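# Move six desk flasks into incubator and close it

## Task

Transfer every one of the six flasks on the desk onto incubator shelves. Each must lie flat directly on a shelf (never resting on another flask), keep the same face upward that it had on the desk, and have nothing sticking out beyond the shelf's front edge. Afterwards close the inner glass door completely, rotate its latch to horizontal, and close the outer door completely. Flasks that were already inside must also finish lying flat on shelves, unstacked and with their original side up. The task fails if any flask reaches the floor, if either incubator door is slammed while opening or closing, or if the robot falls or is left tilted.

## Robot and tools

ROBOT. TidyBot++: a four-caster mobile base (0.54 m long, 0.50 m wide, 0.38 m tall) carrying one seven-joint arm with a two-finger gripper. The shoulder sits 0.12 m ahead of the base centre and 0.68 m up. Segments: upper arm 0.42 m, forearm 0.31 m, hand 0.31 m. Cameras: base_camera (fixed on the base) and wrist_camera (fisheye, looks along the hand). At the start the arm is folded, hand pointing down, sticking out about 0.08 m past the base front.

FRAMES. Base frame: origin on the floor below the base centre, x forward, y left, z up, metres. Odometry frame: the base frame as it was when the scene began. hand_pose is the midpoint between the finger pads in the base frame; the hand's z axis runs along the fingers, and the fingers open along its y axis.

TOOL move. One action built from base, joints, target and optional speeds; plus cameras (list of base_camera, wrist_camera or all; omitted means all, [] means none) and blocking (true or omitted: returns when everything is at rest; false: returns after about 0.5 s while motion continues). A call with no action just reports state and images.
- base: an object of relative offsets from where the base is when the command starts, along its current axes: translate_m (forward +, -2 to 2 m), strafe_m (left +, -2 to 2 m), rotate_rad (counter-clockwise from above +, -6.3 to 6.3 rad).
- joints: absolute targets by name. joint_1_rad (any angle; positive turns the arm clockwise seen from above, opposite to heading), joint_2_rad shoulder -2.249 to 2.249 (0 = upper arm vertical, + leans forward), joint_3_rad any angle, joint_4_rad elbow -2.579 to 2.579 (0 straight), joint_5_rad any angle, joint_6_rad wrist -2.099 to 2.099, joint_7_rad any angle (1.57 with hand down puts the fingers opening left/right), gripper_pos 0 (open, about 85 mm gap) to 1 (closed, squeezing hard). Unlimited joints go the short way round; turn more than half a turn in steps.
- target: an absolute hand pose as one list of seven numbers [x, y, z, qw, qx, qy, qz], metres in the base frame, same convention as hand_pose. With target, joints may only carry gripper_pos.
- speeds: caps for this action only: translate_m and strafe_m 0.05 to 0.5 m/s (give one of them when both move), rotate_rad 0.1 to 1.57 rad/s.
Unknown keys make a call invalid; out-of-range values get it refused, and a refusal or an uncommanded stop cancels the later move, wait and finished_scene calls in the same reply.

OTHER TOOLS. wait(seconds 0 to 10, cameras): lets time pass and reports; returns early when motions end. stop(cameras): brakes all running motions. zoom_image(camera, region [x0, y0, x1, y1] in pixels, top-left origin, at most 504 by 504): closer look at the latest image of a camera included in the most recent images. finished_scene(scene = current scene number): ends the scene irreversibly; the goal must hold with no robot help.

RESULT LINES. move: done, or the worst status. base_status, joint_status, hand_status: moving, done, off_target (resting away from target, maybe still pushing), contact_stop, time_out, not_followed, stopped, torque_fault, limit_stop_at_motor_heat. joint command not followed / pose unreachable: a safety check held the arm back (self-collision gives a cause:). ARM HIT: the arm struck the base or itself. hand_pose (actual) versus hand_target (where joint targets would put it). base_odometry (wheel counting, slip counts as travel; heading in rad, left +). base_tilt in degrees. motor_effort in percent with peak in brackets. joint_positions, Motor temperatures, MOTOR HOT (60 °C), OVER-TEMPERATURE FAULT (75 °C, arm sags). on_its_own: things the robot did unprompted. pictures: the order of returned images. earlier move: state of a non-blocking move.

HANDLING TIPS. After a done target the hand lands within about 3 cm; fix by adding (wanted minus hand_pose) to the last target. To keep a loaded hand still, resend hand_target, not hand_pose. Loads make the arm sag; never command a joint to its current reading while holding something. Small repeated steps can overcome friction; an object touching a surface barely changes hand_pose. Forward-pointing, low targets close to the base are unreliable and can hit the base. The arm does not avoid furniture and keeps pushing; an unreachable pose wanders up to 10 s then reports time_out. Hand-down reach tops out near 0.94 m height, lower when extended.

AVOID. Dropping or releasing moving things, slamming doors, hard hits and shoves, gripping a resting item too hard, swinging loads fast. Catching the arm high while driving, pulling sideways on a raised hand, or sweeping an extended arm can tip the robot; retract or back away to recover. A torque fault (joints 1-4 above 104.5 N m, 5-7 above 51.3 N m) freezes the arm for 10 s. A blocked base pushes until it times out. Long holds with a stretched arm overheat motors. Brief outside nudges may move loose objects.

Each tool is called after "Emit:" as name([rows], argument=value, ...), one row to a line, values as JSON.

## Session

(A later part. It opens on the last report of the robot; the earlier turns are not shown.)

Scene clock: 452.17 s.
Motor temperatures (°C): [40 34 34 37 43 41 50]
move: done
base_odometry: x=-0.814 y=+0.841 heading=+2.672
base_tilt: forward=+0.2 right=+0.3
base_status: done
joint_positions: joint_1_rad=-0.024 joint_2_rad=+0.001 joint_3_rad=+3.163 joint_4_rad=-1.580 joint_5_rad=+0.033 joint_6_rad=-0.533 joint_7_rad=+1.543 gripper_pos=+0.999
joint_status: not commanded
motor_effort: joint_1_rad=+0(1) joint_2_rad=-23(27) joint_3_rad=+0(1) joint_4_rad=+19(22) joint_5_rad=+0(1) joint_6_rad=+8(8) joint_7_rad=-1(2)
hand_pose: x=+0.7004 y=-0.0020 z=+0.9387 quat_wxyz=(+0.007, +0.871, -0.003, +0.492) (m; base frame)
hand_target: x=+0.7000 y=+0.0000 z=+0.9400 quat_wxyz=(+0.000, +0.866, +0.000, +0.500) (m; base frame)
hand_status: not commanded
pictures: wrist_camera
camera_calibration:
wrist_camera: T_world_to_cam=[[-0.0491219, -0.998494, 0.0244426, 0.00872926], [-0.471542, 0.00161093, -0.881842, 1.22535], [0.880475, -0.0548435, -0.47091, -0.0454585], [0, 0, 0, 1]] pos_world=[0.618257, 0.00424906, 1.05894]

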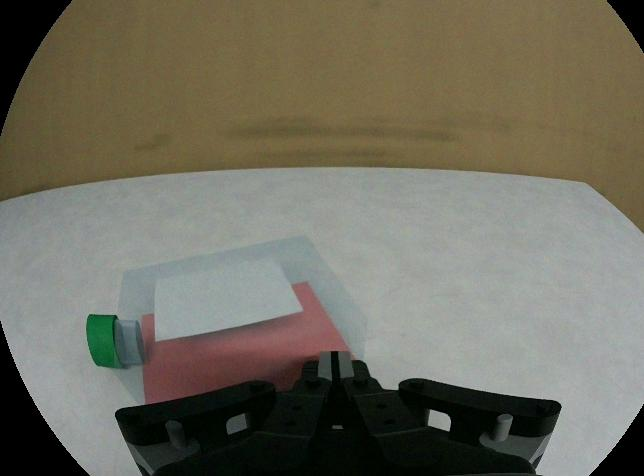

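Emit:
move(base={"translate_m":-0.012,"strafe_m":0.008}, cameras=[])

Emit:
move(base={"translate_m":0.062}, speeds={"translate_m":0.08}, cameras=["wrist_camera"])

Scene clock: 453.00 s.
Motor temperatures (°C): [40 34 34 37 43 41 50]
move: done
base_odometry: x=-0.807 y=+0.828 heading=+2.672
base_tilt: forward=+0.2 right=+0.3
base_status: done
joint_positions: joint_1_rad=-0.024 joint_2_rad=-0.003 joint_3_rad=+3.163 joint_4_rad=-1.581 joint_5_rad=+0.033 joint_6_rad=-0.533 joint_7_rad=+1.543 gripper_pos=+0.999
joint_status: not commanded
motor_effort: joint_1_rad=+0(2) joint_2_rad=-23(27) joint_3_rad=+1(2) joint_4_rad=+20(21) joint_5_rad=+0(1) joint_6_rad=+7(8) joint_7_rad=+0(2)
hand_pose: x=+0.6994 y=-0.0022 z=+0.9408 quat_wxyz=(+0.007, +0.870, -0.003, +0.493) (m; base frame)
hand_target: x=+0.7000 y=+0.0000 z=+0.9400 quat_wxyz=(+0.000, +0.866, +0.000, +0.500) (m; base frame)
hand_status: not commanded
pictures: none
No camera images: "cameras" was empty.

Scene clock: 454.30 s.
Motor temperatures (°C): [40 34 34 37 43 41 50]
move: done
base_odometry: x=-0.862 y=+0.857 heading=+2.672
base_tilt: forward=+0.2 right=+0.3
base_status: done
joint_positions: joint_1_rad=-0.024 joint_2_rad=-0.004 joint_3_rad=+3.163 joint_4_rad=-1.581 joint_5_rad=+0.033 joint_6_rad=-0.532 joint_7_rad=+1.543 gripper_pos=+0.999
joint_status: not commanded
motor_effort: joint_1_rad=+0(1) joint_2_rad=-23(26) joint_3_rad=+0(1) joint_4_rad=+20(21) joint_5_rad=+0(2) joint_6_rad=+8(8) joint_7_rad=-1(1)
hand_pose: x=+0.6993 y=-0.0022 z=+0.9412 quat_wxyz=(+0.007, +0.870, -0.003, +0.494) (m; base frame)
hand_target: x=+0.7000 y=+0.0000 z=+0.9400 quat_wxyz=(+0.000, +0.866, +0.000, +0.500) (m; base frame)
hand_status: not commanded
pictures: wrist_camera
camera_calibration:
wrist_camera: T_world_to_cam=[[-0.0494166, -0.998488, 0.0240901, 0.00905649], [-0.46754, 0.001812, -0.88397, 1.22616], [0.88259, -0.0549458, -0.466922, -0.04864], [0, 0, 0, 1]] pos_world=[0.616654, 0.00414843, 1.06096]

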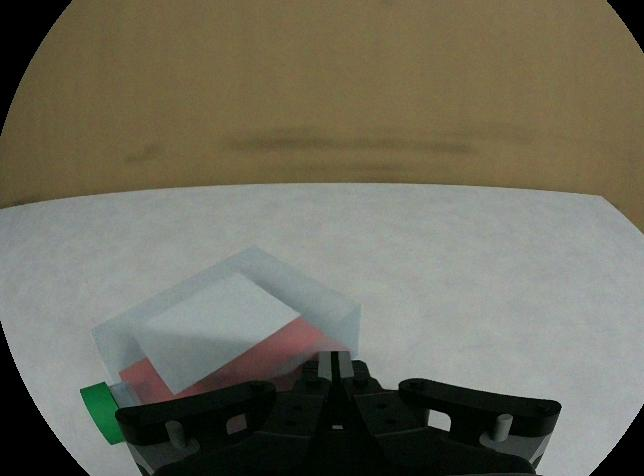

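Emit:
move(base={"translate_m":0.03}, speeds={"translate_m":0.08}, cameras=["wrist_camera"])

Emit:
move(base={"translate_m":-0.22}, cameras=["wrist_camera"])

Scene clock: 455.30 s.
Motor temperatures (°C): [40 34 34 37 43 41 50]
move: done
base_odometry: x=-0.889 y=+0.870 heading=+2.673
base_tilt: forward=+0.2 right=+0.3
base_status: done
joint_positions: joint_1_rad=-0.024 joint_2_rad=-0.005 joint_3_rad=+3.163 joint_4_rad=-1.581 joint_5_rad=+0.033 joint_6_rad=-0.532 joint_7_rad=+1.543 gripper_pos=+0.999
joint_status: not commanded
motor_effort: joint_1_rad=+0(1) joint_2_rad=-23(27) joint_3_rad=+1(1) joint_4_rad=+20(21) joint_5_rad=+1(1) joint_6_rad=+7(8) joint_7_rad=-1(2)
hand_pose: x=+0.6991 y=-0.0022 z=+0.9418 quat_wxyz=(+0.007, +0.869, -0.003, +0.494) (m; base frame)
hand_target: x=+0.7000 y=+0.0000 z=+0.9400 quat_wxyz=(+0.000, +0.866, +0.000, +0.500) (m; base frame)
hand_status: not commanded
pictures: wrist_camera
camera_calibration:
wrist_camera: T_world_to_cam=[[-0.0494462, -0.998488, 0.0240279, 0.00910881], [-0.46643, 0.0018119, -0.884556, 1.22635], [0.883175, -0.0549452, -0.465815, -0.0495871], [0, 0, 0, 1]] pos_world=[0.616253, 0.00414843, 1.06146]

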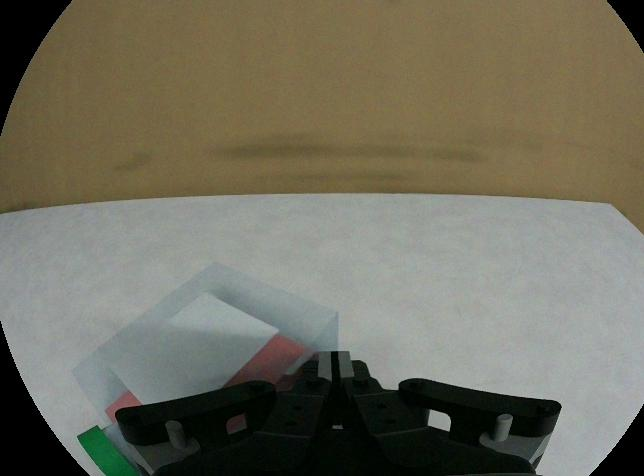

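Scene clock: 457.00 s.
Motor temperatures (°C): [39 34 34 37 43 41 50]
move: done
base_odometry: x=-0.693 y=+0.771 heading=+2.673
base_tilt: forward=+0.2 right=+0.3
base_status: done
joint_positions: joint_1_rad=-0.024 joint_2_rad=-0.010 joint_3_rad=+3.163 joint_4_rad=-1.582 joint_5_rad=+0.033 joint_6_rad=-0.530 joint_7_rad=+1.543 gripper_pos=+0.999
joint_status: not commanded
motor_effort: joint_1_rad=+0(3) joint_2_rad=-23(28) joint_3_rad=+1(2) joint_4_rad=+20(21) joint_5_rad=+0(1) joint_6_rad=+8(8) joint_7_rad=-1(1)
hand_pose: x=+0.6979 y=-0.0023 z=+0.9441 quat_wxyz=(+0.007, +0.868, -0.003, +0.496) (m; base frame)
hand_target: x=+0.7000 y=+0.0000 z=+0.9400 quat_wxyz=(+0.000, +0.866, +0.000, +0.500) (m; base frame)
hand_status: not commanded
pictures: wrist_camera
camera_calibration:
wrist_camera: T_world_to_cam=[[-0.049747, -0.998482, 0.0236521, 0.00935783], [-0.462019, 0.00201087, -0.886868, 1.22695], [0.885474, -0.0550468, -0.461418, -0.0532016], [0, 0, 0, 1]] pos_world=[0.61445, 0.0039478, 1.06338]

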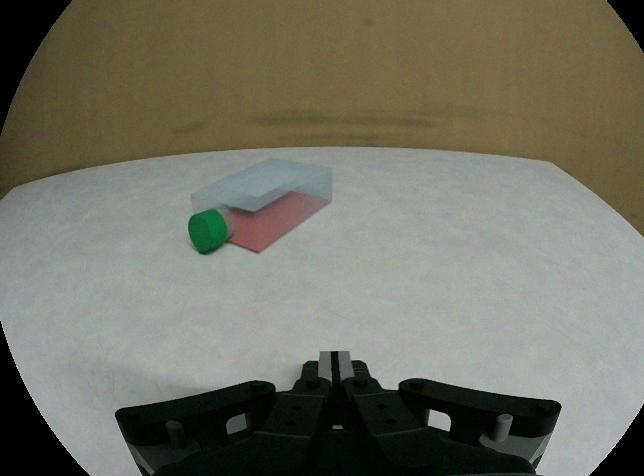

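Emit:
move(target=[0.7,0.0,0.99,0,0.866,0,0.5], joints={"gripper_pos":0.25}, cameras=[])

Emit:
move(base={"translate_m":0.13,"strafe_m":0.525,"rotate_rad":-0.527}, cameras=["wrist_camera"])

Scene clock: 458.37 s.
Motor temperatures (°C): [39 34 34 37 43 41 50]
move: done
base_odometry: x=-0.693 y=+0.771 heading=+2.673
base_tilt: forward=+0.2 right=+0.3
base_status: not commanded
joint_positions: joint_1_rad=-0.024 joint_2_rad=-0.010 joint_3_rad=+3.163 joint_4_rad=-1.459 joint_5_rad=+0.033 joint_6_rad=-0.616 joint_7_rad=+1.543 gripper_pos=+0.250
joint_status: all done
motor_effort: joint_1_rad=+0(1) joint_2_rad=-22(24) joint_3_rad=+0(1) joint_4_rad=+20(21) joint_5_rad=+1(1) joint_6_rad=+8(8) joint_7_rad=-1(1)
hand_pose: x=+0.7013 y=-0.0031 z=+0.9930 quat_wxyz=(+0.007, +0.859, -0.004, +0.513) (m; base frame)
hand_target: x=+0.7000 y=+0.0000 z=+0.9900 quat_wxyz=(+0.000, +0.866, +0.000, +0.500) (m; base frame)
hand_status: done (0.004 m and 1.9 deg from the pose sent, 0.046 m and 0.9 deg at the start)
pictures: none
No camera images: "cameras" was empty.

Scene clock: 460.70 s.
Motor temperatures (°C): [39 34 34 37 43 41 50]
move: done
base_odometry: x=-1.046 y=+0.361 heading=+2.146
base_tilt: forward=+0.2 right=+0.3
base_status: done
joint_positions: joint_1_rad=-0.022 joint_2_rad=-0.010 joint_3_rad=+3.163 joint_4_rad=-1.459 joint_5_rad=+0.032 joint_6_rad=-0.618 joint_7_rad=+1.543 gripper_pos=+0.250
joint_status: not commanded
motor_effort: joint_1_rad=-1(4) joint_2_rad=-23(24) joint_3_rad=+0(4) joint_4_rad=+20(22) joint_5_rad=+0(2) joint_6_rad=+8(8) joint_7_rad=-1(2)
hand_pose: x=+0.7010 y=-0.0038 z=+0.9925 quat_wxyz=(+0.007, +0.859, -0.005, +0.512) (m; base frame)
hand_target: x=+0.7000 y=+0.0000 z=+0.9900 quat_wxyz=(+0.000, +0.866, +0.000, +0.500) (m; base frame)
hand_status: not commanded
pictures: wrist_camera
camera_calibration:
wrist_camera: T_world_to_cam=[[-0.054667, -0.998275, 0.0213971, 0.0126424], [-0.430008, 0.00419687, -0.902815, 1.2647], [0.901168, -0.0585552, -0.429496, -0.0764649], [0, 0, 0, 1]] pos_world=[0.613432, 0.0028354, 1.10868]

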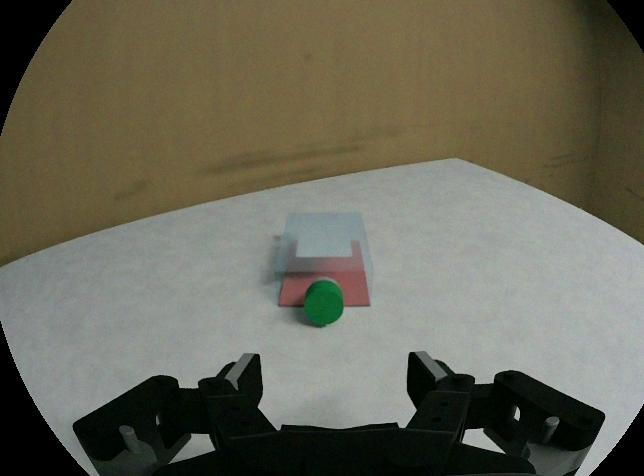

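Emit:
move(base={"translate_m":0.05,"strafe_m":0.007}, target=[0.7,0.0,0.937,0,0.866,0,0.5], cameras=[])

Emit:
move(base={"translate_m":0.06}, speeds={"translate_m":0.1}, cameras=["wrist_camera"])

Scene clock: 461.93 s.
Motor temperatures (°C): [39 34 34 37 43 41 50]
move: done
base_odometry: x=-1.079 y=+0.399 heading=+2.146
base_tilt: forward=+0.2 right=+0.3
base_status: done
joint_positions: joint_1_rad=-0.022 joint_2_rad=-0.002 joint_3_rad=+3.163 joint_4_rad=-1.592 joint_5_rad=+0.032 joint_6_rad=-0.527 joint_7_rad=+1.543 gripper_pos=+0.250
joint_status: not commanded
motor_effort: joint_1_rad=+0(2) joint_2_rad=-23(28) joint_3_rad=+0(1) joint_4_rad=+20(22) joint_5_rad=+0(1) joint_6_rad=+8(8) joint_7_rad=-1(1)
hand_pose: x=+0.6985 y=-0.0030 z=+0.9349 quat_wxyz=(+0.007, +0.872, -0.003, +0.490) (m; base frame)
hand_target: x=+0.7000 y=+0.0000 z=+0.9370 quat_wxyz=(+0.000, +0.866, +0.000, +0.500) (m; base frame)
hand_status: done (0.004 m and 1.6 deg from the pose sent, 0.056 m and 1.9 deg at the start)
pictures: none
No camera images: "cameras" was empty.

Scene clock: 463.07 s.
Motor temperatures (°C): [39 34 34 37 43 41 50]
move: done
base_odometry: x=-1.112 y=+0.449 heading=+2.146
base_tilt: forward=+0.2 right=+0.3
base_status: done
joint_positions: joint_1_rad=-0.022 joint_2_rad=-0.003 joint_3_rad=+3.163 joint_4_rad=-1.592 joint_5_rad=+0.032 joint_6_rad=-0.524 joint_7_rad=+1.543 gripper_pos=+0.250
joint_status: not commanded
motor_effort: joint_1_rad=-1(1) joint_2_rad=-23(27) joint_3_rad=+0(1) joint_4_rad=+20(21) joint_5_rad=+0(1) joint_6_rad=+8(8) joint_7_rad=-1(1)
hand_pose: x=+0.6988 y=-0.0030 z=+0.9361 quat_wxyz=(+0.007, +0.871, -0.003, +0.492) (m; base frame)
hand_target: x=+0.7000 y=+0.0000 z=+0.9370 quat_wxyz=(+0.000, +0.866, +0.000, +0.500) (m; base frame)
hand_status: not commanded
pictures: wrist_camera
camera_calibration:
wrist_camera: T_world_to_cam=[[-0.050607, -0.998425, 0.0242141, 0.00907547], [-0.471422, 0.00250675, -0.881904, 1.22225], [0.880454, -0.0560456, -0.470807, -0.0455482], [0, 0, 0, 1]] pos_world=[0.61676, 0.00344452, 1.05625]

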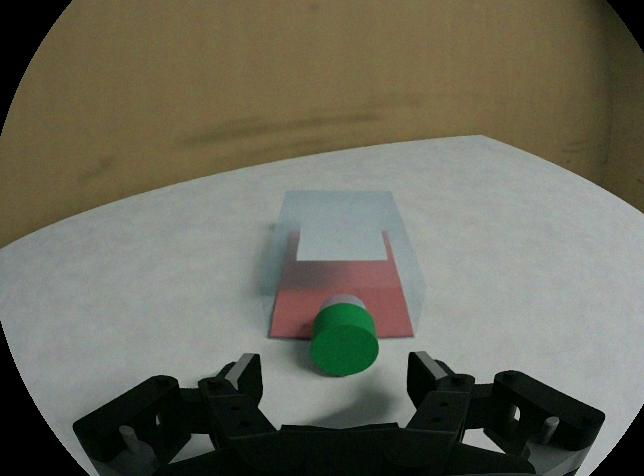

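Emit:
move(base={"translate_m":0.03,"strafe_m":-0.004}, speeds={"translate_m":0.08}, cameras=["wrist_camera"])

Emit:
move(joints={"gripper_pos":0.8}, cameras=["wrist_camera"])

Scene clock: 464.13 s.
Motor temperatures (°C): [39 34 34 37 43 41 50]
move: done
base_odometry: x=-1.125 y=+0.477 heading=+2.147
base_tilt: forward=+0.2 right=+0.3
base_status: done
joint_positions: joint_1_rad=-0.022 joint_2_rad=-0.004 joint_3_rad=+3.163 joint_4_rad=-1.592 joint_5_rad=+0.032 joint_6_rad=-0.524 joint_7_rad=+1.543 gripper_pos=+0.250
joint_status: not commanded
motor_effort: joint_1_rad=+0(1) joint_2_rad=-22(26) joint_3_rad=+0(2) joint_4_rad=+20(21) joint_5_rad=+0(1) joint_6_rad=+7(8) joint_7_rad=-1(1)
hand_pose: x=+0.6987 y=-0.0030 z=+0.9367 quat_wxyz=(+0.007, +0.870, -0.003, +0.492) (m; base frame)
hand_target: x=+0.7000 y=+0.0000 z=+0.9370 quat_wxyz=(+0.000, +0.866, +0.000, +0.500) (m; base frame)
hand_status: not commanded
pictures: wrist_camera
camera_calibration:
wrist_camera: T_world_to_cam=[[-0.0506422, -0.998425, 0.0241452, 0.00914249], [-0.470238, 0.00250881, -0.882536, 1.22249], [0.881086, -0.0560476, -0.469624, -0.0466848], [0, 0, 0, 1]] pos_world=[0.616459, 0.00344451, 1.05675]

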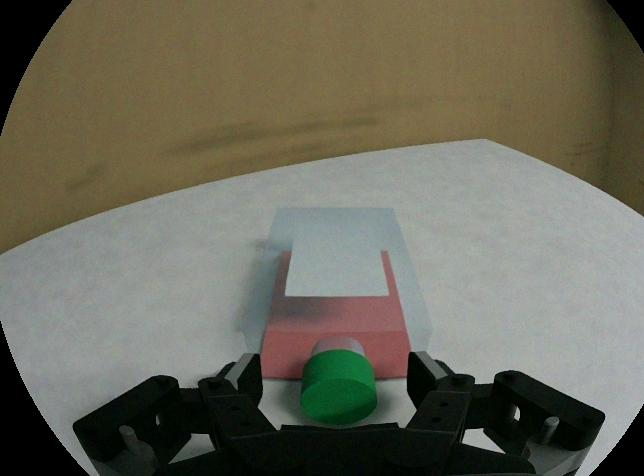

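Scene clock: 464.97 s.
Motor temperatures (°C): [39 34 34 37 43 41 50]
move: off_target
base_odometry: x=-1.125 y=+0.477 heading=+2.147
base_tilt: forward=+0.2 right=+0.3
base_status: not commanded
joint_positions: joint_1_rad=-0.022 joint_2_rad=-0.004 joint_3_rad=+3.163 joint_4_rad=-1.592 joint_5_rad=+0.032 joint_6_rad=-0.523 joint_7_rad=+1.543 gripper_pos=+0.682
joint_status: gripper_pos off_target (ended at +0.682, target +0.800)
motor_effort: joint_1_rad=+0(1) joint_2_rad=-23(23) joint_3_rad=+0(1) joint_4_rad=+20(21) joint_5_rad=+0(1) joint_6_rad=+7(8) joint_7_rad=-1(2)
hand_pose: x=+0.6989 y=-0.0029 z=+0.9370 quat_wxyz=(+0.007, +0.870, -0.003, +0.493) (m; base frame)
hand_target: x=+0.7000 y=+0.0000 z=+0.9370 quat_wxyz=(+0.000, +0.866, +0.000, +0.500) (m; base frame)
hand_status: not commanded
pictures: wrist_camera
camera_calibration:
wrist_camera: T_world_to_cam=[[-0.0505775, -0.998431, 0.0240474, 0.0092013], [-0.469328, 0.00250706, -0.88302, 1.22262], [0.881574, -0.0559471, -0.468718, -0.0478475], [0, 0, 0, 1]] pos_world=[0.616458, 0.00344475, 1.05695]

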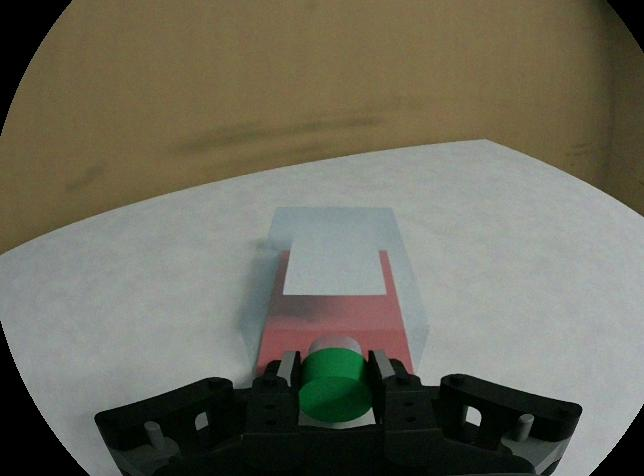

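Emit:
move(target=[0.7,0.0,1.07,0,0.866,0,0.5], cameras=[])

Emit:
move(base={"translate_m":-0.47,"strafe_m":-0.29}, speeds={"translate_m":0.3}, cameras=[])

Emit:
move(base={"rotate_rad":-0.967}, speeds={"rotate_rad":0.7}, cameras=[])

Emit:
move(base={"translate_m":1.017,"strafe_m":-0.868}, speeds={"translate_m":0.4})

Scene clock: 467.23 s.
Motor temperatures (°C): [39 34 34 37 43 41 50]
move: done
base_odometry: x=-1.125 y=+0.477 heading=+2.147
base_tilt: forward=+0.3 right=+0.3
base_status: not commanded
joint_positions: joint_1_rad=-0.022 joint_2_rad=+0.032 joint_3_rad=+3.163 joint_4_rad=-1.149 joint_5_rad=+0.032 joint_6_rad=-0.887 joint_7_rad=+1.543 gripper_pos=+0.682
joint_status: not commanded
motor_effort: joint_1_rad=+0(1) joint_2_rad=-25(25) joint_3_rad=+1(1) joint_4_rad=+21(23) joint_5_rad=+1(1) joint_6_rad=+9(9) joint_7_rad=-1(1)
hand_pose: x=+0.6972 y=-0.0054 z=+1.0734 quat_wxyz=(+0.009, +0.859, -0.009, +0.511) (m; base frame)
hand_target: x=+0.7000 y=+0.0000 z=+1.0700 quat_wxyz=(+0.000, +0.866, +0.000, +0.500) (m; base frame)
hand_status: done (0.007 m and 2.1 deg from the pose sent, 0.133 m and 1.3 deg at the start)
pictures: none
No camera images: "cameras" was empty.

Scene clock: 469.97 s.
Motor temperatures (°C): [39 34 34 37 43 41 50]
move: done
base_odometry: x=-0.626 y=+0.240 heading=+2.147
base_tilt: forward=+0.2 right=+0.3
base_status: done
joint_positions: joint_1_rad=-0.022 joint_2_rad=+0.047 joint_3_rad=+3.163 joint_4_rad=-1.148 joint_5_rad=+0.032 joint_6_rad=-0.891 joint_7_rad=+1.543 gripper_pos=+0.682
joint_status: not commanded
motor_effort: joint_1_rad=-1(2) joint_2_rad=-24(28) joint_3_rad=+0(2) joint_4_rad=+20(22) joint_5_rad=+0(1) joint_6_rad=+9(9) joint_7_rad=-1(2)
hand_pose: x=+0.7022 y=-0.0053 z=+1.0643 quat_wxyz=(+0.009, +0.864, -0.009, +0.504) (m; base frame)
hand_target: x=+0.7000 y=+0.0000 z=+1.0700 quat_wxyz=(+0.000, +0.866, +0.000, +0.500) (m; base frame)
hand_status: not commanded
pictures: none
No camera images: "cameras" was empty.

Scene clock: 472.10 s.
Motor temperatures (°C): [39 34 34 37 43 41 50]
move: done
base_odometry: x=-0.626 y=+0.240 heading=+1.180
base_tilt: forward=+0.2 right=+0.3
base_status: done
joint_positions: joint_1_rad=-0.021 joint_2_rad=+0.047 joint_3_rad=+3.164 joint_4_rad=-1.148 joint_5_rad=+0.032 joint_6_rad=-0.891 joint_7_rad=+1.543 gripper_pos=+0.682
joint_status: not commanded
motor_effort: joint_1_rad=+0(3) joint_2_rad=-25(26) joint_3_rad=+1(4) joint_4_rad=+21(22) joint_5_rad=+0(2) joint_6_rad=+8(9) joint_7_rad=-1(2)
hand_pose: x=+0.7022 y=-0.0065 z=+1.0643 quat_wxyz=(+0.010, +0.864, -0.010, +0.504) (m; base frame)
hand_target: x=+0.7000 y=+0.0000 z=+1.0700 quat_wxyz=(+0.000, +0.866, +0.000, +0.500) (m; base frame)
hand_status: not commanded
pictures: none
No camera images: "cameras" was empty.

Scene clock: 476.57 s.
Motor temperatures (°C): [39 34 34 37 43 41 50]
move: done
base_odometry: x=+0.564 y=+0.850 heading=+1.180
base_tilt: forward=+0.2 right=+0.3
base_status: done
joint_positions: joint_1_rad=-0.021 joint_2_rad=+0.050 joint_3_rad=+3.164 joint_4_rad=-1.147 joint_5_rad=+0.032 joint_6_rad=-0.892 joint_7_rad=+1.543 gripper_pos=+0.682
joint_status: not commanded
motor_effort: joint_1_rad=-1(4) joint_2_rad=-25(28) joint_3_rad=+0(3) joint_4_rad=+20(22) joint_5_rad=+0(2) joint_6_rad=+8(9) joint_7_rad=-1(2)
hand_pose: x=+0.7032 y=-0.0066 z=+1.0627 quat_wxyz=(+0.010, +0.865, -0.010, +0.502) (m; base frame)
hand_target: x=+0.7000 y=+0.0000 z=+1.0700 quat_wxyz=(+0.000, +0.866, +0.000, +0.500) (m; base frame)
hand_status: not commanded
pictures: base_camera, wrist_camera
camera_calibration:
wrist_camera: T_world_to_cam=[[-0.0650483, -0.99765, 0.0215071, 0.0156218], [-0.449703, 0.0100676, -0.893121, 1.33264], [0.890806, -0.0677679, -0.449302, -0.0201584], [0, 0, 0, 1]] pos_world=[0.618268, 0.000802404, 1.18082]

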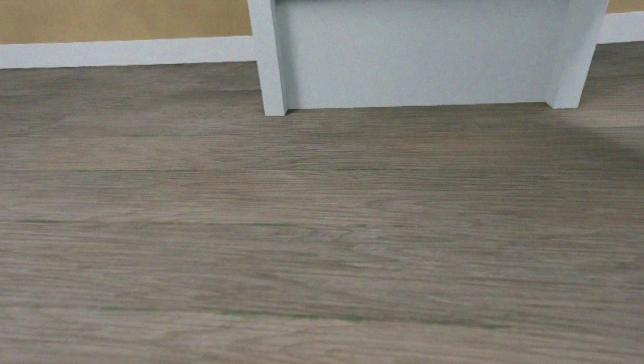

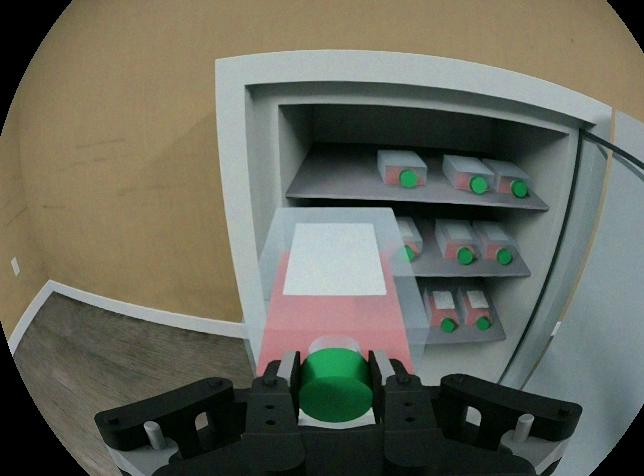

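Emit:
move(base={"strafe_m":-0.028,"rotate_rad":-0.006}, target=[0.7,0.0,1.034,0,0.8603,0,0.5098], cameras=[])

Emit:
move(base={"translate_m":0.28}, speeds={"translate_m":0.2})

Scene clock: 477.93 s.
Motor temperatures (°C): [39 34 34 37 43 41 50]
move: done
base_odometry: x=+0.590 y=+0.840 heading=+1.174
base_tilt: forward=+0.2 right=+0.3
base_status: done
joint_positions: joint_1_rad=-0.020 joint_2_rad=+0.041 joint_3_rad=+3.164 joint_4_rad=-1.288 joint_5_rad=+0.032 joint_6_rad=-0.802 joint_7_rad=+1.543 gripper_pos=+0.682
joint_status: not commanded
motor_effort: joint_1_rad=-1(4) joint_2_rad=-25(27) joint_3_rad=+0(4) joint_4_rad=+21(22) joint_5_rad=+0(2) joint_6_rad=+8(9) joint_7_rad=-1(2)
hand_pose: x=+0.7054 y=-0.0070 z=+1.0120 quat_wxyz=(+0.010, +0.875, -0.009, +0.484) (m; base frame)
hand_target: x=+0.7000 y=+0.0000 z=+1.0340 quat_wxyz=(+0.000, +0.860, +0.000, +0.510) (m; base frame)
hand_status: done (0.024 m and 3.7 deg from the pose sent, 0.030 m and 1.8 deg at the start)
pictures: none
No camera images: "cameras" was empty.

Scene clock: 480.07 s.
Motor temperatures (°C): [39 34 34 37 43 41 50]
move: done
base_odometry: x=+0.699 y=+1.098 heading=+1.174
base_tilt: forward=+0.2 right=+0.3
base_status: done
joint_positions: joint_1_rad=-0.020 joint_2_rad=+0.026 joint_3_rad=+3.164 joint_4_rad=-1.288 joint_5_rad=+0.032 joint_6_rad=-0.798 joint_7_rad=+1.543 gripper_pos=+0.682
joint_status: not commanded
motor_effort: joint_1_rad=+0(1) joint_2_rad=-24(29) joint_3_rad=+0(1) joint_4_rad=+21(22) joint_5_rad=+0(1) joint_6_rad=+8(9) joint_7_rad=-1(2)
hand_pose: x=+0.7010 y=-0.0071 z=+1.0216 quat_wxyz=(+0.009, +0.870, -0.009, +0.492) (m; base frame)
hand_target: x=+0.7000 y=+0.0000 z=+1.0340 quat_wxyz=(+0.000, +0.860, +0.000, +0.510) (m; base frame)
hand_status: not commanded
pictures: base_camera, wrist_camera
camera_calibration:
wrist_camera: T_world_to_cam=[[-0.0632246, -0.997736, 0.0229182, 0.0131697], [-0.470785, 0.00956847, -0.882196, 1.29852], [0.87998, -0.066566, -0.470324, -0.00764516], [0, 0, 0, 1]] pos_world=[0.618882, 0.000206194, 1.14165]

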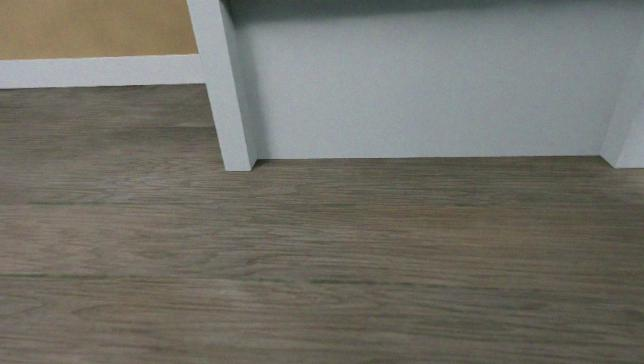

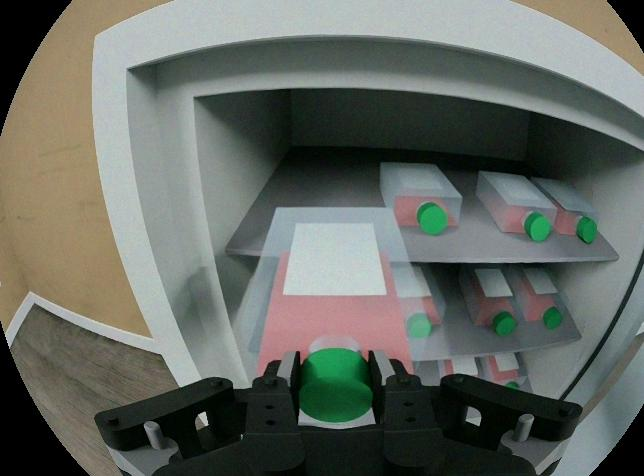

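Emit:
move(base={"translate_m":0.165,"strafe_m":0.009}, speeds={"translate_m":0.1}, cameras=["wrist_camera"])

Emit:
move(target=[0.7,0.0,1.01,0,0.8603,0,0.5098], cameras=[])

Emit:
move(target=[0.7,0.0,0.998,0,0.8603,0,0.5098], cameras=[])

Emit:
move(target=[0.7,0.0,0.993,0,0.8603,0,0.5098], cameras=["wrist_camera"])

Scene clock: 482.63 s.
Motor temperatures (°C): [39 34 34 37 43 41 50]
move: done
base_odometry: x=+0.755 y=+1.254 heading=+1.174
base_tilt: forward=+0.2 right=+0.3
base_status: done
joint_positions: joint_1_rad=-0.020 joint_2_rad=+0.022 joint_3_rad=+3.164 joint_4_rad=-1.288 joint_5_rad=+0.032 joint_6_rad=-0.797 joint_7_rad=+1.543 gripper_pos=+0.682
joint_status: not commanded
motor_effort: joint_1_rad=+0(1) joint_2_rad=-24(28) joint_3_rad=+0(1) joint_4_rad=+20(22) joint_5_rad=+1(1) joint_6_rad=+9(9) joint_7_rad=-1(1)
hand_pose: x=+0.6997 y=-0.0071 z=+1.0242 quat_wxyz=(+0.009, +0.869, -0.009, +0.494) (m; base frame)
hand_target: x=+0.7000 y=+0.0000 z=+1.0340 quat_wxyz=(+0.000, +0.860, +0.000, +0.510) (m; base frame)
hand_status: not commanded
pictures: wrist_camera
camera_calibration:
wrist_camera: T_world_to_cam=[[-0.0633027, -0.997742, 0.0224555, 0.0135761], [-0.466266, 0.00967379, -0.884592, 1.29953], [0.882377, -0.0664673, -0.465826, -0.0115523], [0, 0, 0, 1]] pos_world=[0.616979, 0.000206216, 1.14386]

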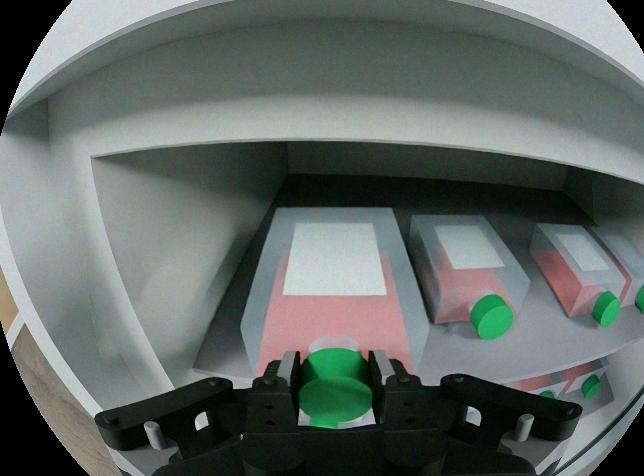

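Scene clock: 483.80 s.
Motor temperatures (°C): [39 34 34 37 43 41 50]
move: done
base_odometry: x=+0.755 y=+1.254 heading=+1.174
base_tilt: forward=+0.2 right=+0.3
base_status: not commanded
joint_positions: joint_1_rad=-0.020 joint_2_rad=+0.021 joint_3_rad=+3.164 joint_4_rad=-1.380 joint_5_rad=+0.032 joint_6_rad=-0.723 joint_7_rad=+1.543 gripper_pos=+0.682
joint_status: not commanded
motor_effort: joint_1_rad=+0(1) joint_2_rad=-25(26) joint_3_rad=+0(1) joint_4_rad=+21(23) joint_5_rad=+1(1) joint_6_rad=+8(9) joint_7_rad=-1(2)
hand_pose: x=+0.7029 y=-0.0066 z=+0.9924 quat_wxyz=(+0.009, +0.873, -0.008, +0.488) (m; base frame)
hand_target: x=+0.7000 y=+0.0000 z=+1.0100 quat_wxyz=(+0.000, +0.860, +0.000, +0.510) (m; base frame)
hand_status: done (0.019 m and 3.2 deg from the pose sent, 0.016 m and 2.5 deg at the start)
pictures: none
No camera images: "cameras" was empty.

Scene clock: 484.53 s.
Motor temperatures (°C): [39 34 34 37 43 41 50]
move: done
base_odometry: x=+0.755 y=+1.254 heading=+1.174
base_tilt: forward=+0.3 right=+0.3
base_status: not commanded
joint_positions: joint_1_rad=-0.020 joint_2_rad=+0.019 joint_3_rad=+3.164 joint_4_rad=-1.422 joint_5_rad=+0.032 joint_6_rad=-0.681 joint_7_rad=+1.543 gripper_pos=+0.682
joint_status: not commanded
motor_effort: joint_1_rad=+0(1) joint_2_rad=-25(26) joint_3_rad=+0(1) joint_4_rad=+20(23) joint_5_rad=+1(1) joint_6_rad=+9(9) joint_7_rad=-1(2)
hand_pose: x=+0.7041 y=-0.0063 z=+0.9806 quat_wxyz=(+0.009, +0.873, -0.007, +0.488) (m; base frame)
hand_target: x=+0.7000 y=+0.0000 z=+0.9980 quat_wxyz=(+0.000, +0.860, +0.000, +0.510) (m; base frame)
hand_status: done (0.019 m and 3.1 deg from the pose sent, 0.009 m and 3.2 deg at the start)
pictures: none
No camera images: "cameras" was empty.

Scene clock: 485.13 s.
Motor temperatures (°C): [39 34 34 37 43 41 50]
move: done
base_odometry: x=+0.755 y=+1.254 heading=+1.174
base_tilt: forward=+0.2 right=+0.3
base_status: not commanded
joint_positions: joint_1_rad=-0.020 joint_2_rad=+0.017 joint_3_rad=+3.164 joint_4_rad=-1.437 joint_5_rad=+0.032 joint_6_rad=-0.664 joint_7_rad=+1.543 gripper_pos=+0.682
joint_status: not commanded
motor_effort: joint_1_rad=+0(1) joint_2_rad=-24(25) joint_3_rad=+1(1) joint_4_rad=+21(22) joint_5_rad=+0(1) joint_6_rad=+9(9) joint_7_rad=+0(2)
hand_pose: x=+0.7045 y=-0.0062 z=+0.9767 quat_wxyz=(+0.009, +0.872, -0.007, +0.489) (m; base frame)
hand_target: x=+0.7000 y=+0.0000 z=+0.9930 quat_wxyz=(+0.000, +0.860, +0.000, +0.510) (m; base frame)
hand_status: done (0.018 m and 3.0 deg from the pose sent, 0.015 m and 3.1 deg at the start)
pictures: wrist_camera
camera_calibration:
wrist_camera: T_world_to_cam=[[-0.0589034, -0.997978, 0.0238663, 0.0113296], [-0.47627, 0.00708333, -0.879271, 1.2616], [0.877324, -0.0631588, -0.475724, -0.0245633], [0, 0, 0, 1]] pos_world=[0.623079, 0.000819033, 1.09733]

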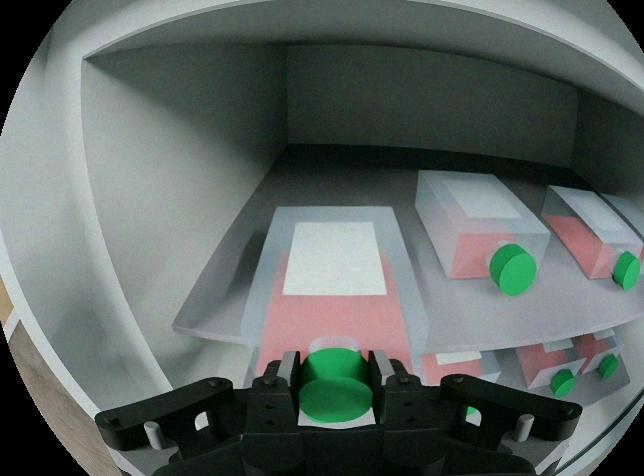

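Emit:
move(target=[0.7,0.0,0.988,0,0.8603,0,0.5098], cameras=[])

Emit:
move(target=[0.7,0.0,0.998,0,0.8603,0,0.5098], cameras=[])

Emit:
move(base={"translate_m":0.092}, speeds={"translate_m":0.06})

Scene clock: 485.90 s.
Motor temperatures (°C): [39 34 34 37 43 41 50]
move: done
base_odometry: x=+0.755 y=+1.254 heading=+1.174
base_tilt: forward=+0.2 right=+0.3
base_status: not commanded
joint_positions: joint_1_rad=-0.020 joint_2_rad=+0.015 joint_3_rad=+3.164 joint_4_rad=-1.451 joint_5_rad=+0.032 joint_6_rad=-0.645 joint_7_rad=+1.543 gripper_pos=+0.682
joint_status: not commanded
motor_effort: joint_1_rad=+0(1) joint_2_rad=-24(25) joint_3_rad=+1(1) joint_4_rad=+21(22) joint_5_rad=+0(1) joint_6_rad=+8(8) joint_7_rad=-1(2)
hand_pose: x=+0.7051 y=-0.0061 z=+0.9753 quat_wxyz=(+0.008, +0.870, -0.007, +0.493) (m; base frame)
hand_target: x=+0.7000 y=+0.0000 z=+0.9880 quat_wxyz=(+0.000, +0.860, +0.000, +0.510) (m; base frame)
hand_status: done (0.015 m and 2.6 deg from the pose sent, 0.014 m and 3.0 deg at the start)
pictures: none
No camera images: "cameras" was empty.

Scene clock: 486.57 s.
Motor temperatures (°C): [39 34 34 37 43 41 50]
move: done
base_odometry: x=+0.755 y=+1.254 heading=+1.174
base_tilt: forward=+0.2 right=+0.3
base_status: not commanded
joint_positions: joint_1_rad=-0.020 joint_2_rad=+0.015 joint_3_rad=+3.164 joint_4_rad=-1.449 joint_5_rad=+0.032 joint_6_rad=-0.645 joint_7_rad=+1.543 gripper_pos=+0.682
joint_status: not commanded
motor_effort: joint_1_rad=+0(1) joint_2_rad=-25(25) joint_3_rad=+0(1) joint_4_rad=+22(22) joint_5_rad=+1(1) joint_6_rad=+9(9) joint_7_rad=-1(1)
hand_pose: x=+0.7054 y=-0.0061 z=+0.9766 quat_wxyz=(+0.008, +0.869, -0.007, +0.494) (m; base frame)
hand_target: x=+0.7000 y=+0.0000 z=+0.9980 quat_wxyz=(+0.000, +0.860, +0.000, +0.510) (m; base frame)
hand_status: done (0.023 m and 2.5 deg from the pose sent, 0.024 m and 2.6 deg at the start)
pictures: none
No camera images: "cameras" was empty.

Scene clock: 488.60 s.
Motor temperatures (°C): [39 34 34 37 43 41 50]
move: done
base_odometry: x=+0.790 y=+1.339 heading=+1.174
base_tilt: forward=+0.2 right=+0.3
base_status: done
joint_positions: joint_1_rad=-0.020 joint_2_rad=+0.011 joint_3_rad=+3.164 joint_4_rad=-1.449 joint_5_rad=+0.032 joint_6_rad=-0.645 joint_7_rad=+1.543 gripper_pos=+0.682
joint_status: not commanded
motor_effort: joint_1_rad=+0(1) joint_2_rad=-25(28) joint_3_rad=+0(1) joint_4_rad=+21(23) joint_5_rad=+0(1) joint_6_rad=+8(9) joint_7_rad=-1(2)
hand_pose: x=+0.7043 y=-0.0061 z=+0.9788 quat_wxyz=(+0.008, +0.869, -0.007, +0.495) (m; base frame)
hand_target: x=+0.7000 y=+0.0000 z=+0.9980 quat_wxyz=(+0.000, +0.860, +0.000, +0.510) (m; base frame)
hand_status: not commanded
pictures: base_camera, wrist_camera
camera_calibration:
wrist_camera: T_world_to_cam=[[-0.0586951, -0.998011, 0.0229901, 0.0120291], [-0.463945, 0.00687947, -0.885837, 1.26107], [0.883917, -0.0626605, -0.463426, -0.0400425], [0, 0, 0, 1]] pos_world=[0.621168, 0.000820593, 1.09827]

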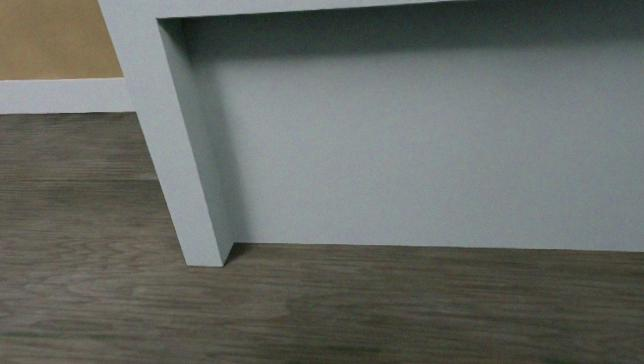

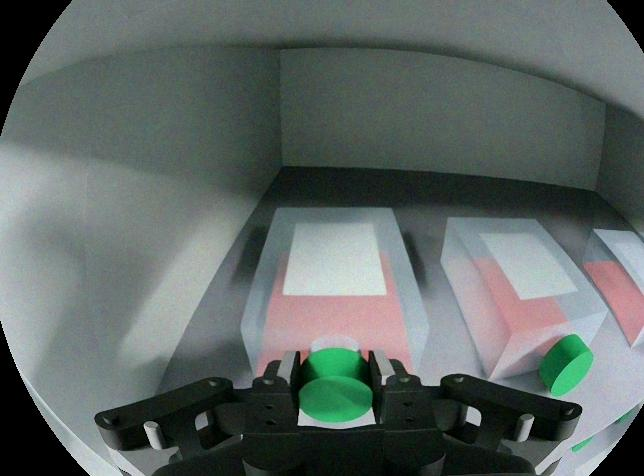

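Emit:
move(target=[0.7,0.0,0.988,0,0.8603,0,0.5098], cameras=[])

Emit:
move(joints={"gripper_pos":0.52}, cameras=["wrist_camera"])

Emit:
move(base={"translate_m":-0.15}, speeds={"translate_m":0.1})

Scene clock: 489.43 s.
Motor temperatures (°C): [39 34 34 37 43 41 50]
move: done
base_odometry: x=+0.790 y=+1.339 heading=+1.174
base_tilt: forward=+0.2 right=+0.3
base_status: not commanded
joint_positions: joint_1_rad=-0.020 joint_2_rad=+0.011 joint_3_rad=+3.164 joint_4_rad=-1.461 joint_5_rad=+0.032 joint_6_rad=-0.633 joint_7_rad=+1.543 gripper_pos=+0.682
joint_status: not commanded
motor_effort: joint_1_rad=+0(1) joint_2_rad=-24(25) joint_3_rad=+1(1) joint_4_rad=+21(22) joint_5_rad=+0(1) joint_6_rad=+8(9) joint_7_rad=-1(2)
hand_pose: x=+0.7047 y=-0.0060 z=+0.9751 quat_wxyz=(+0.008, +0.868, -0.007, +0.496) (m; base frame)
hand_target: x=+0.7000 y=+0.0000 z=+0.9880 quat_wxyz=(+0.000, +0.860, +0.000, +0.510) (m; base frame)
hand_status: done (0.015 m and 2.2 deg from the pose sent, 0.012 m and 2.3 deg at the start)
pictures: none
No camera images: "cameras" was empty.

Scene clock: 490.10 s.
Motor temperatures (°C): [39 34 34 37 43 41 50]
move: done
base_odometry: x=+0.790 y=+1.339 heading=+1.174
base_tilt: forward=+0.2 right=+0.3
base_status: not commanded
joint_positions: joint_1_rad=-0.020 joint_2_rad=+0.011 joint_3_rad=+3.164 joint_4_rad=-1.461 joint_5_rad=+0.032 joint_6_rad=-0.633 joint_7_rad=+1.543 gripper_pos=+0.520
joint_status: all done
motor_effort: joint_1_rad=+0(1) joint_2_rad=-24(24) joint_3_rad=+0(1) joint_4_rad=+20(22) joint_5_rad=+0(1) joint_6_rad=+8(9) joint_7_rad=-1(2)
hand_pose: x=+0.7047 y=-0.0060 z=+0.9752 quat_wxyz=(+0.008, +0.868, -0.007, +0.496) (m; base frame)
hand_target: x=+0.7000 y=+0.0000 z=+0.9880 quat_wxyz=(+0.000, +0.860, +0.000, +0.510) (m; base frame)
hand_status: not commanded
pictures: wrist_camera
camera_calibration:
wrist_camera: T_world_to_cam=[[-0.0583464, -0.998031, 0.0230007, 0.0120101], [-0.463639, 0.0066862, -0.885999, 1.25797], [0.884101, -0.0623589, -0.463116, -0.0425569], [0, 0, 0, 1]] pos_world=[0.621568, 0.000921675, 1.09457]

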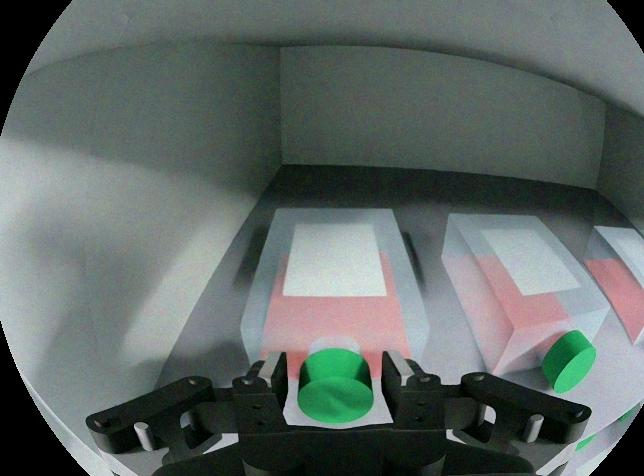

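Scene clock: 492.10 s.
Motor temperatures (°C): [39 34 34 37 43 41 50]
move: done
base_odometry: x=+0.732 y=+1.200 heading=+1.174
base_tilt: forward=+0.2 right=+0.3
base_status: done
joint_positions: joint_1_rad=-0.020 joint_2_rad=+0.001 joint_3_rad=+3.164 joint_4_rad=-1.461 joint_5_rad=+0.032 joint_6_rad=-0.633 joint_7_rad=+1.543 gripper_pos=+0.520
joint_status: not commanded
motor_effort: joint_1_rad=+0(1) joint_2_rad=-23(29) joint_3_rad=+0(1) joint_4_rad=+21(22) joint_5_rad=+0(1) joint_6_rad=+8(8) joint_7_rad=+0(2)
hand_pose: x=+0.7018 y=-0.0061 z=+0.9809 quat_wxyz=(+0.008, +0.866, -0.007, +0.500) (m; base frame)
hand_target: x=+0.7000 y=+0.0000 z=+0.9880 quat_wxyz=(+0.000, +0.860, +0.000, +0.510) (m; base frame)
hand_status: not commanded
pictures: base_camera, wrist_camera
camera_calibration:
wrist_camera: T_world_to_cam=[[-0.0585287, -0.998037, 0.0222926, 0.0124486], [-0.45492, 0.00678755, -0.890506, 1.26], [0.888607, -0.0622615, -0.454424, -0.0489882], [0, 0, 0, 1]] pos_world=[0.617461, 0.000821701, 1.0995]

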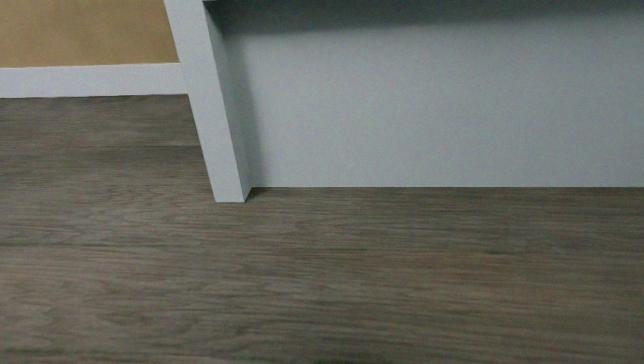

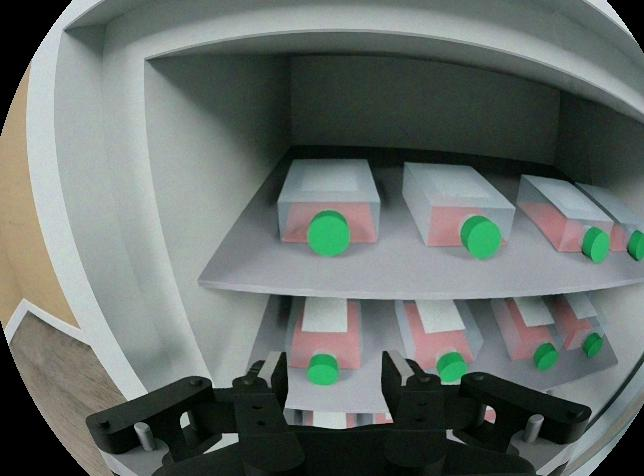

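Emit:
move(base={"translate_m":-0.75}, speeds={"translate_m":0.4})

Scene clock: 495.27 s.
Motor temperatures (°C): [39 34 34 37 43 41 50]
move: done
base_odometry: x=+0.442 y=+0.508 heading=+1.175
base_tilt: forward=+0.2 right=+0.3
base_status: done
joint_positions: joint_1_rad=-0.020 joint_2_rad=-0.003 joint_3_rad=+3.164 joint_4_rad=-1.461 joint_5_rad=+0.032 joint_6_rad=-0.633 joint_7_rad=+1.543 gripper_pos=+0.520
joint_status: not commanded
motor_effort: joint_1_rad=+0(1) joint_2_rad=-23(27) joint_3_rad=+1(1) joint_4_rad=+19(22) joint_5_rad=+1(1) joint_6_rad=+8(8) joint_7_rad=-1(2)
hand_pose: x=+0.7005 y=-0.0061 z=+0.9833 quat_wxyz=(+0.008, +0.865, -0.007, +0.502) (m; base frame)
hand_target: x=+0.7000 y=+0.0000 z=+0.9880 quat_wxyz=(+0.000, +0.860, +0.000, +0.510) (m; base frame)
hand_status: not commanded
pictures: base_camera, wrist_camera
camera_calibration:
wrist_camera: T_world_to_cam=[[-0.0585703, -0.998043, 0.0219203, 0.0127397], [-0.451361, 0.00689001, -0.892315, 1.26082], [0.890417, -0.0621571, -0.450881, -0.0515785], [0, 0, 0, 1]] pos_world=[0.615758, 0.000821741, 1.10151]

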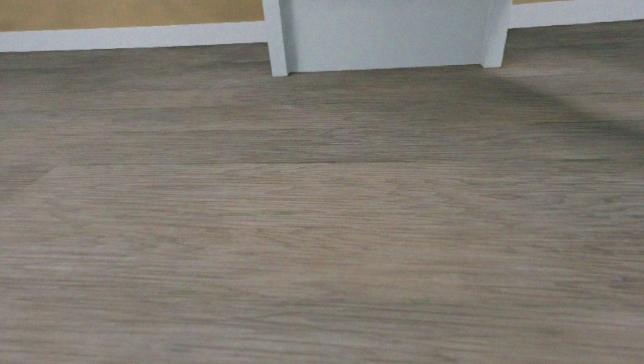

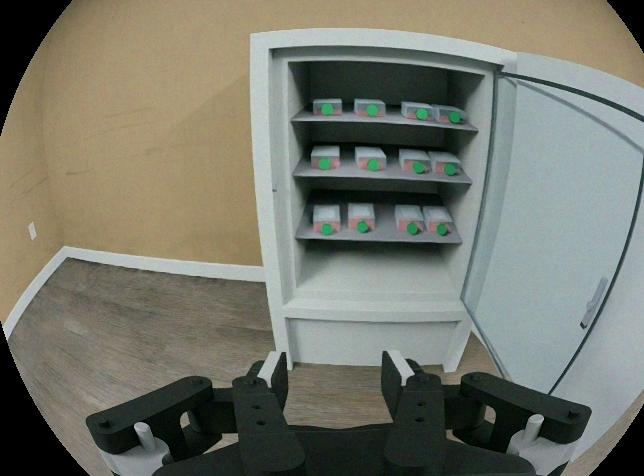

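Emit:
move(base={"strafe_m":-0.45}, speeds={"strafe_m":0.4})

Scene clock: 498.23 s.
Motor temperatures (°C): [39 34 34 37 43 41 50]
move: done
base_odometry: x=+0.858 y=+0.335 heading=+1.175
base_tilt: forward=+0.2 right=+0.3
base_status: done
joint_positions: joint_1_rad=-0.020 joint_2_rad=-0.003 joint_3_rad=+3.164 joint_4_rad=-1.461 joint_5_rad=+0.032 joint_6_rad=-0.633 joint_7_rad=+1.543 gripper_pos=+0.520
joint_status: not commanded
motor_effort: joint_1_rad=+0(3) joint_2_rad=-23(23) joint_3_rad=+0(3) joint_4_rad=+20(21) joint_5_rad=+1(1) joint_6_rad=+8(8) joint_7_rad=-1(2)
hand_pose: x=+0.7005 y=-0.0062 z=+0.9833 quat_wxyz=(+0.008, +0.865, -0.007, +0.502) (m; base frame)
hand_target: x=+0.7000 y=+0.0000 z=+0.9880 quat_wxyz=(+0.000, +0.860, +0.000, +0.510) (m; base frame)
hand_status: not commanded
pictures: base_camera, wrist_camera
camera_calibration:
wrist_camera: T_world_to_cam=[[-0.0588385, -0.998029, 0.0218331, 0.0129003], [-0.451349, 0.00708863, -0.892319, 1.26082], [0.890405, -0.0623571, -0.450877, -0.0515826], [0, 0, 0, 1]] pos_world=[0.615758, 0.000720885, 1.10151]

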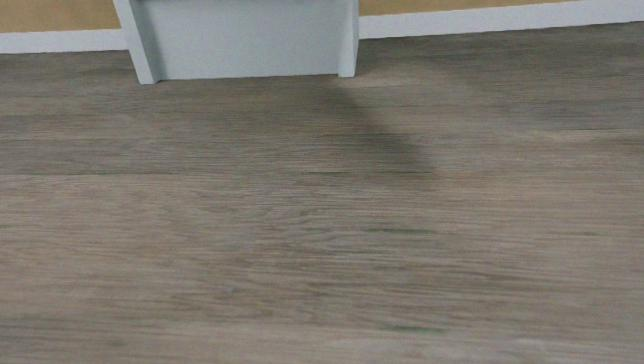

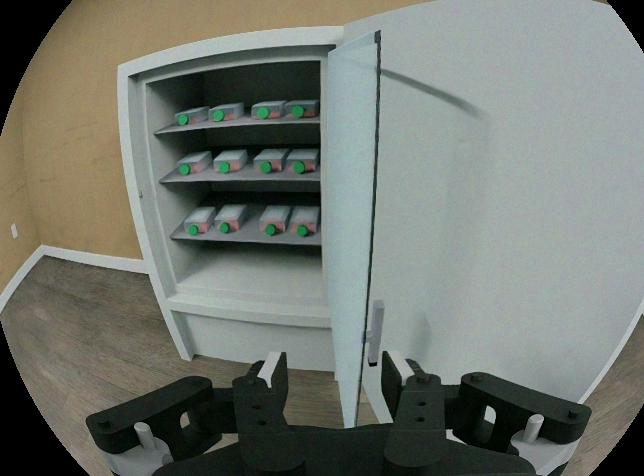

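Emit:
move(target=[0.69,0.0,0.97,0.0,0.7071,0.0,0.7071], joints={"gripper_pos":1.0}, cameras=[])

Emit:
move(target=[0.69,0.0,0.97,0.2706,0.6533,0.2706,0.6533], cameras=[])

Emit:
move(target=[0.69,0.0,0.97,0.5,0.5,0.5,0.5])

Scene clock: 501.80 s.
Motor temperatures (°C): [39 34 34 37 43 41 50]
move: done
base_odometry: x=+0.858 y=+0.335 heading=+1.175
base_tilt: forward=+0.2 right=+0.3
base_status: not commanded
joint_positions: joint_1_rad=-0.020 joint_2_rad=-0.035 joint_3_rad=+3.164 joint_4_rad=-2.041 joint_5_rad=+0.032 joint_6_rad=+0.396 joint_7_rad=+1.543 gripper_pos=+0.999
joint_status: all done
motor_effort: joint_1_rad=+0(1) joint_2_rad=-21(24) joint_3_rad=+0(1) joint_4_rad=+19(21) joint_5_rad=+0(1) joint_6_rad=+9(9) joint_7_rad=+0(2)
hand_pose: x=+0.7008 y=+0.0032 z=+0.9575 quat_wxyz=(-0.003, +0.721, +0.003, +0.693) (m; base frame)
hand_target: x=+0.6900 y=+0.0000 z=+0.9700 quat_wxyz=(+0.000, +0.707, +0.000, +0.707) (m; base frame)
hand_status: done (0.017 m and 2.3 deg from the pose sent, 0.018 m and 29.8 deg at the start)
pictures: none
No camera images: "cameras" was empty.

Scene clock: 503.27 s.
Motor temperatures (°C): [39 34 34 37 43 41 50]
move: done
base_odometry: x=+0.858 y=+0.335 heading=+1.175
base_tilt: forward=+0.2 right=+0.3
base_status: not commanded
joint_positions: joint_1_rad=+0.048 joint_2_rad=-0.035 joint_3_rad=+3.109 joint_4_rad=-2.041 joint_5_rad=+0.032 joint_6_rad=+0.398 joint_7_rad=+2.289 gripper_pos=+0.999
joint_status: not commanded
motor_effort: joint_1_rad=+0(1) joint_2_rad=-21(21) joint_3_rad=+0(1) joint_4_rad=+20(21) joint_5_rad=+0(1) joint_6_rad=+9(9) joint_7_rad=-1(2)
hand_pose: x=+0.7001 y=-0.0036 z=+0.9582 quat_wxyz=(+0.255, +0.671, +0.262, +0.645) (m; base frame)
hand_target: x=+0.6900 y=+0.0000 z=+0.9700 quat_wxyz=(+0.271, +0.653, +0.271, +0.653) (m; base frame)
hand_status: done (0.016 m and 3.0 deg from the pose sent, 0.017 m and 45.0 deg at the start)
pictures: none
No camera images: "cameras" was empty.

Scene clock: 504.73 s.
Motor temperatures (°C): [39 34 34 37 43 41 50]
move: done
base_odometry: x=+0.858 y=+0.335 heading=+1.175
base_tilt: forward=+0.2 right=+0.3
base_status: not commanded
joint_positions: joint_1_rad=+0.122 joint_2_rad=-0.035 joint_3_rad=+3.040 joint_4_rad=-2.041 joint_5_rad=+0.032 joint_6_rad=+0.399 joint_7_rad=+3.059 gripper_pos=+0.999
joint_status: not commanded
motor_effort: joint_1_rad=+0(1) joint_2_rad=-20(21) joint_3_rad=+0(1) joint_4_rad=+20(21) joint_5_rad=+0(1) joint_6_rad=+9(10) joint_7_rad=-1(2)
hand_pose: x=+0.6994 y=-0.0056 z=+0.9582 quat_wxyz=(+0.480, +0.524, +0.494, +0.501) (m; base frame)
hand_target: x=+0.6900 y=+0.0000 z=+0.9700 quat_wxyz=(+0.500, +0.500, +0.500, +0.500) (m; base frame)
hand_status: done (0.016 m and 3.6 deg from the pose sent, 0.016 m and 47.2 deg at the start)
pictures: base_camera, wrist_camera
camera_calibration:
wrist_camera: T_world_to_cam=[[-0.00439534, -0.0569068, 0.99837, -0.954595], [0.0412324, -0.997541, -0.0566781, 0.0871347], [0.99914, 0.0409161, 0.00673093, -0.575808], [0, 0, 0, 1]] pos_world=[0.567525, 0.0561572, 0.961853]

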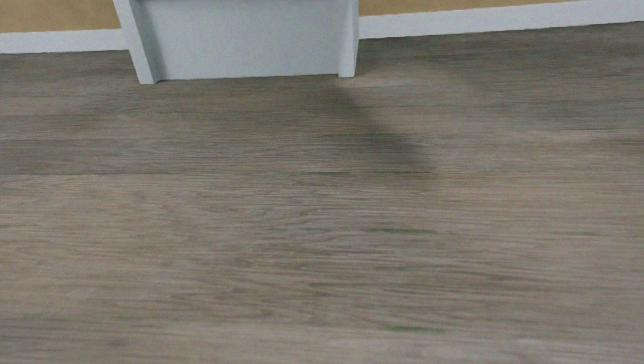

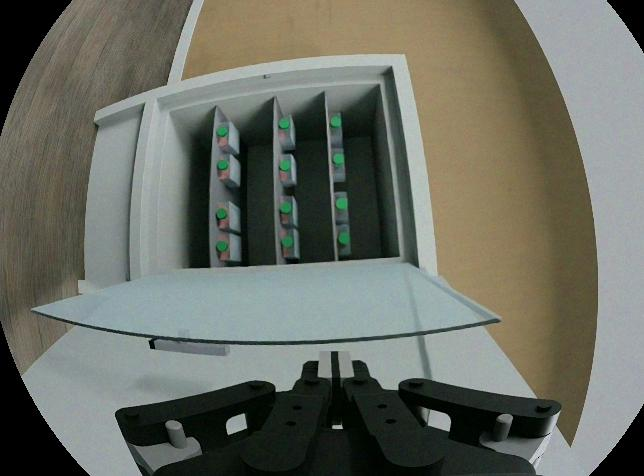

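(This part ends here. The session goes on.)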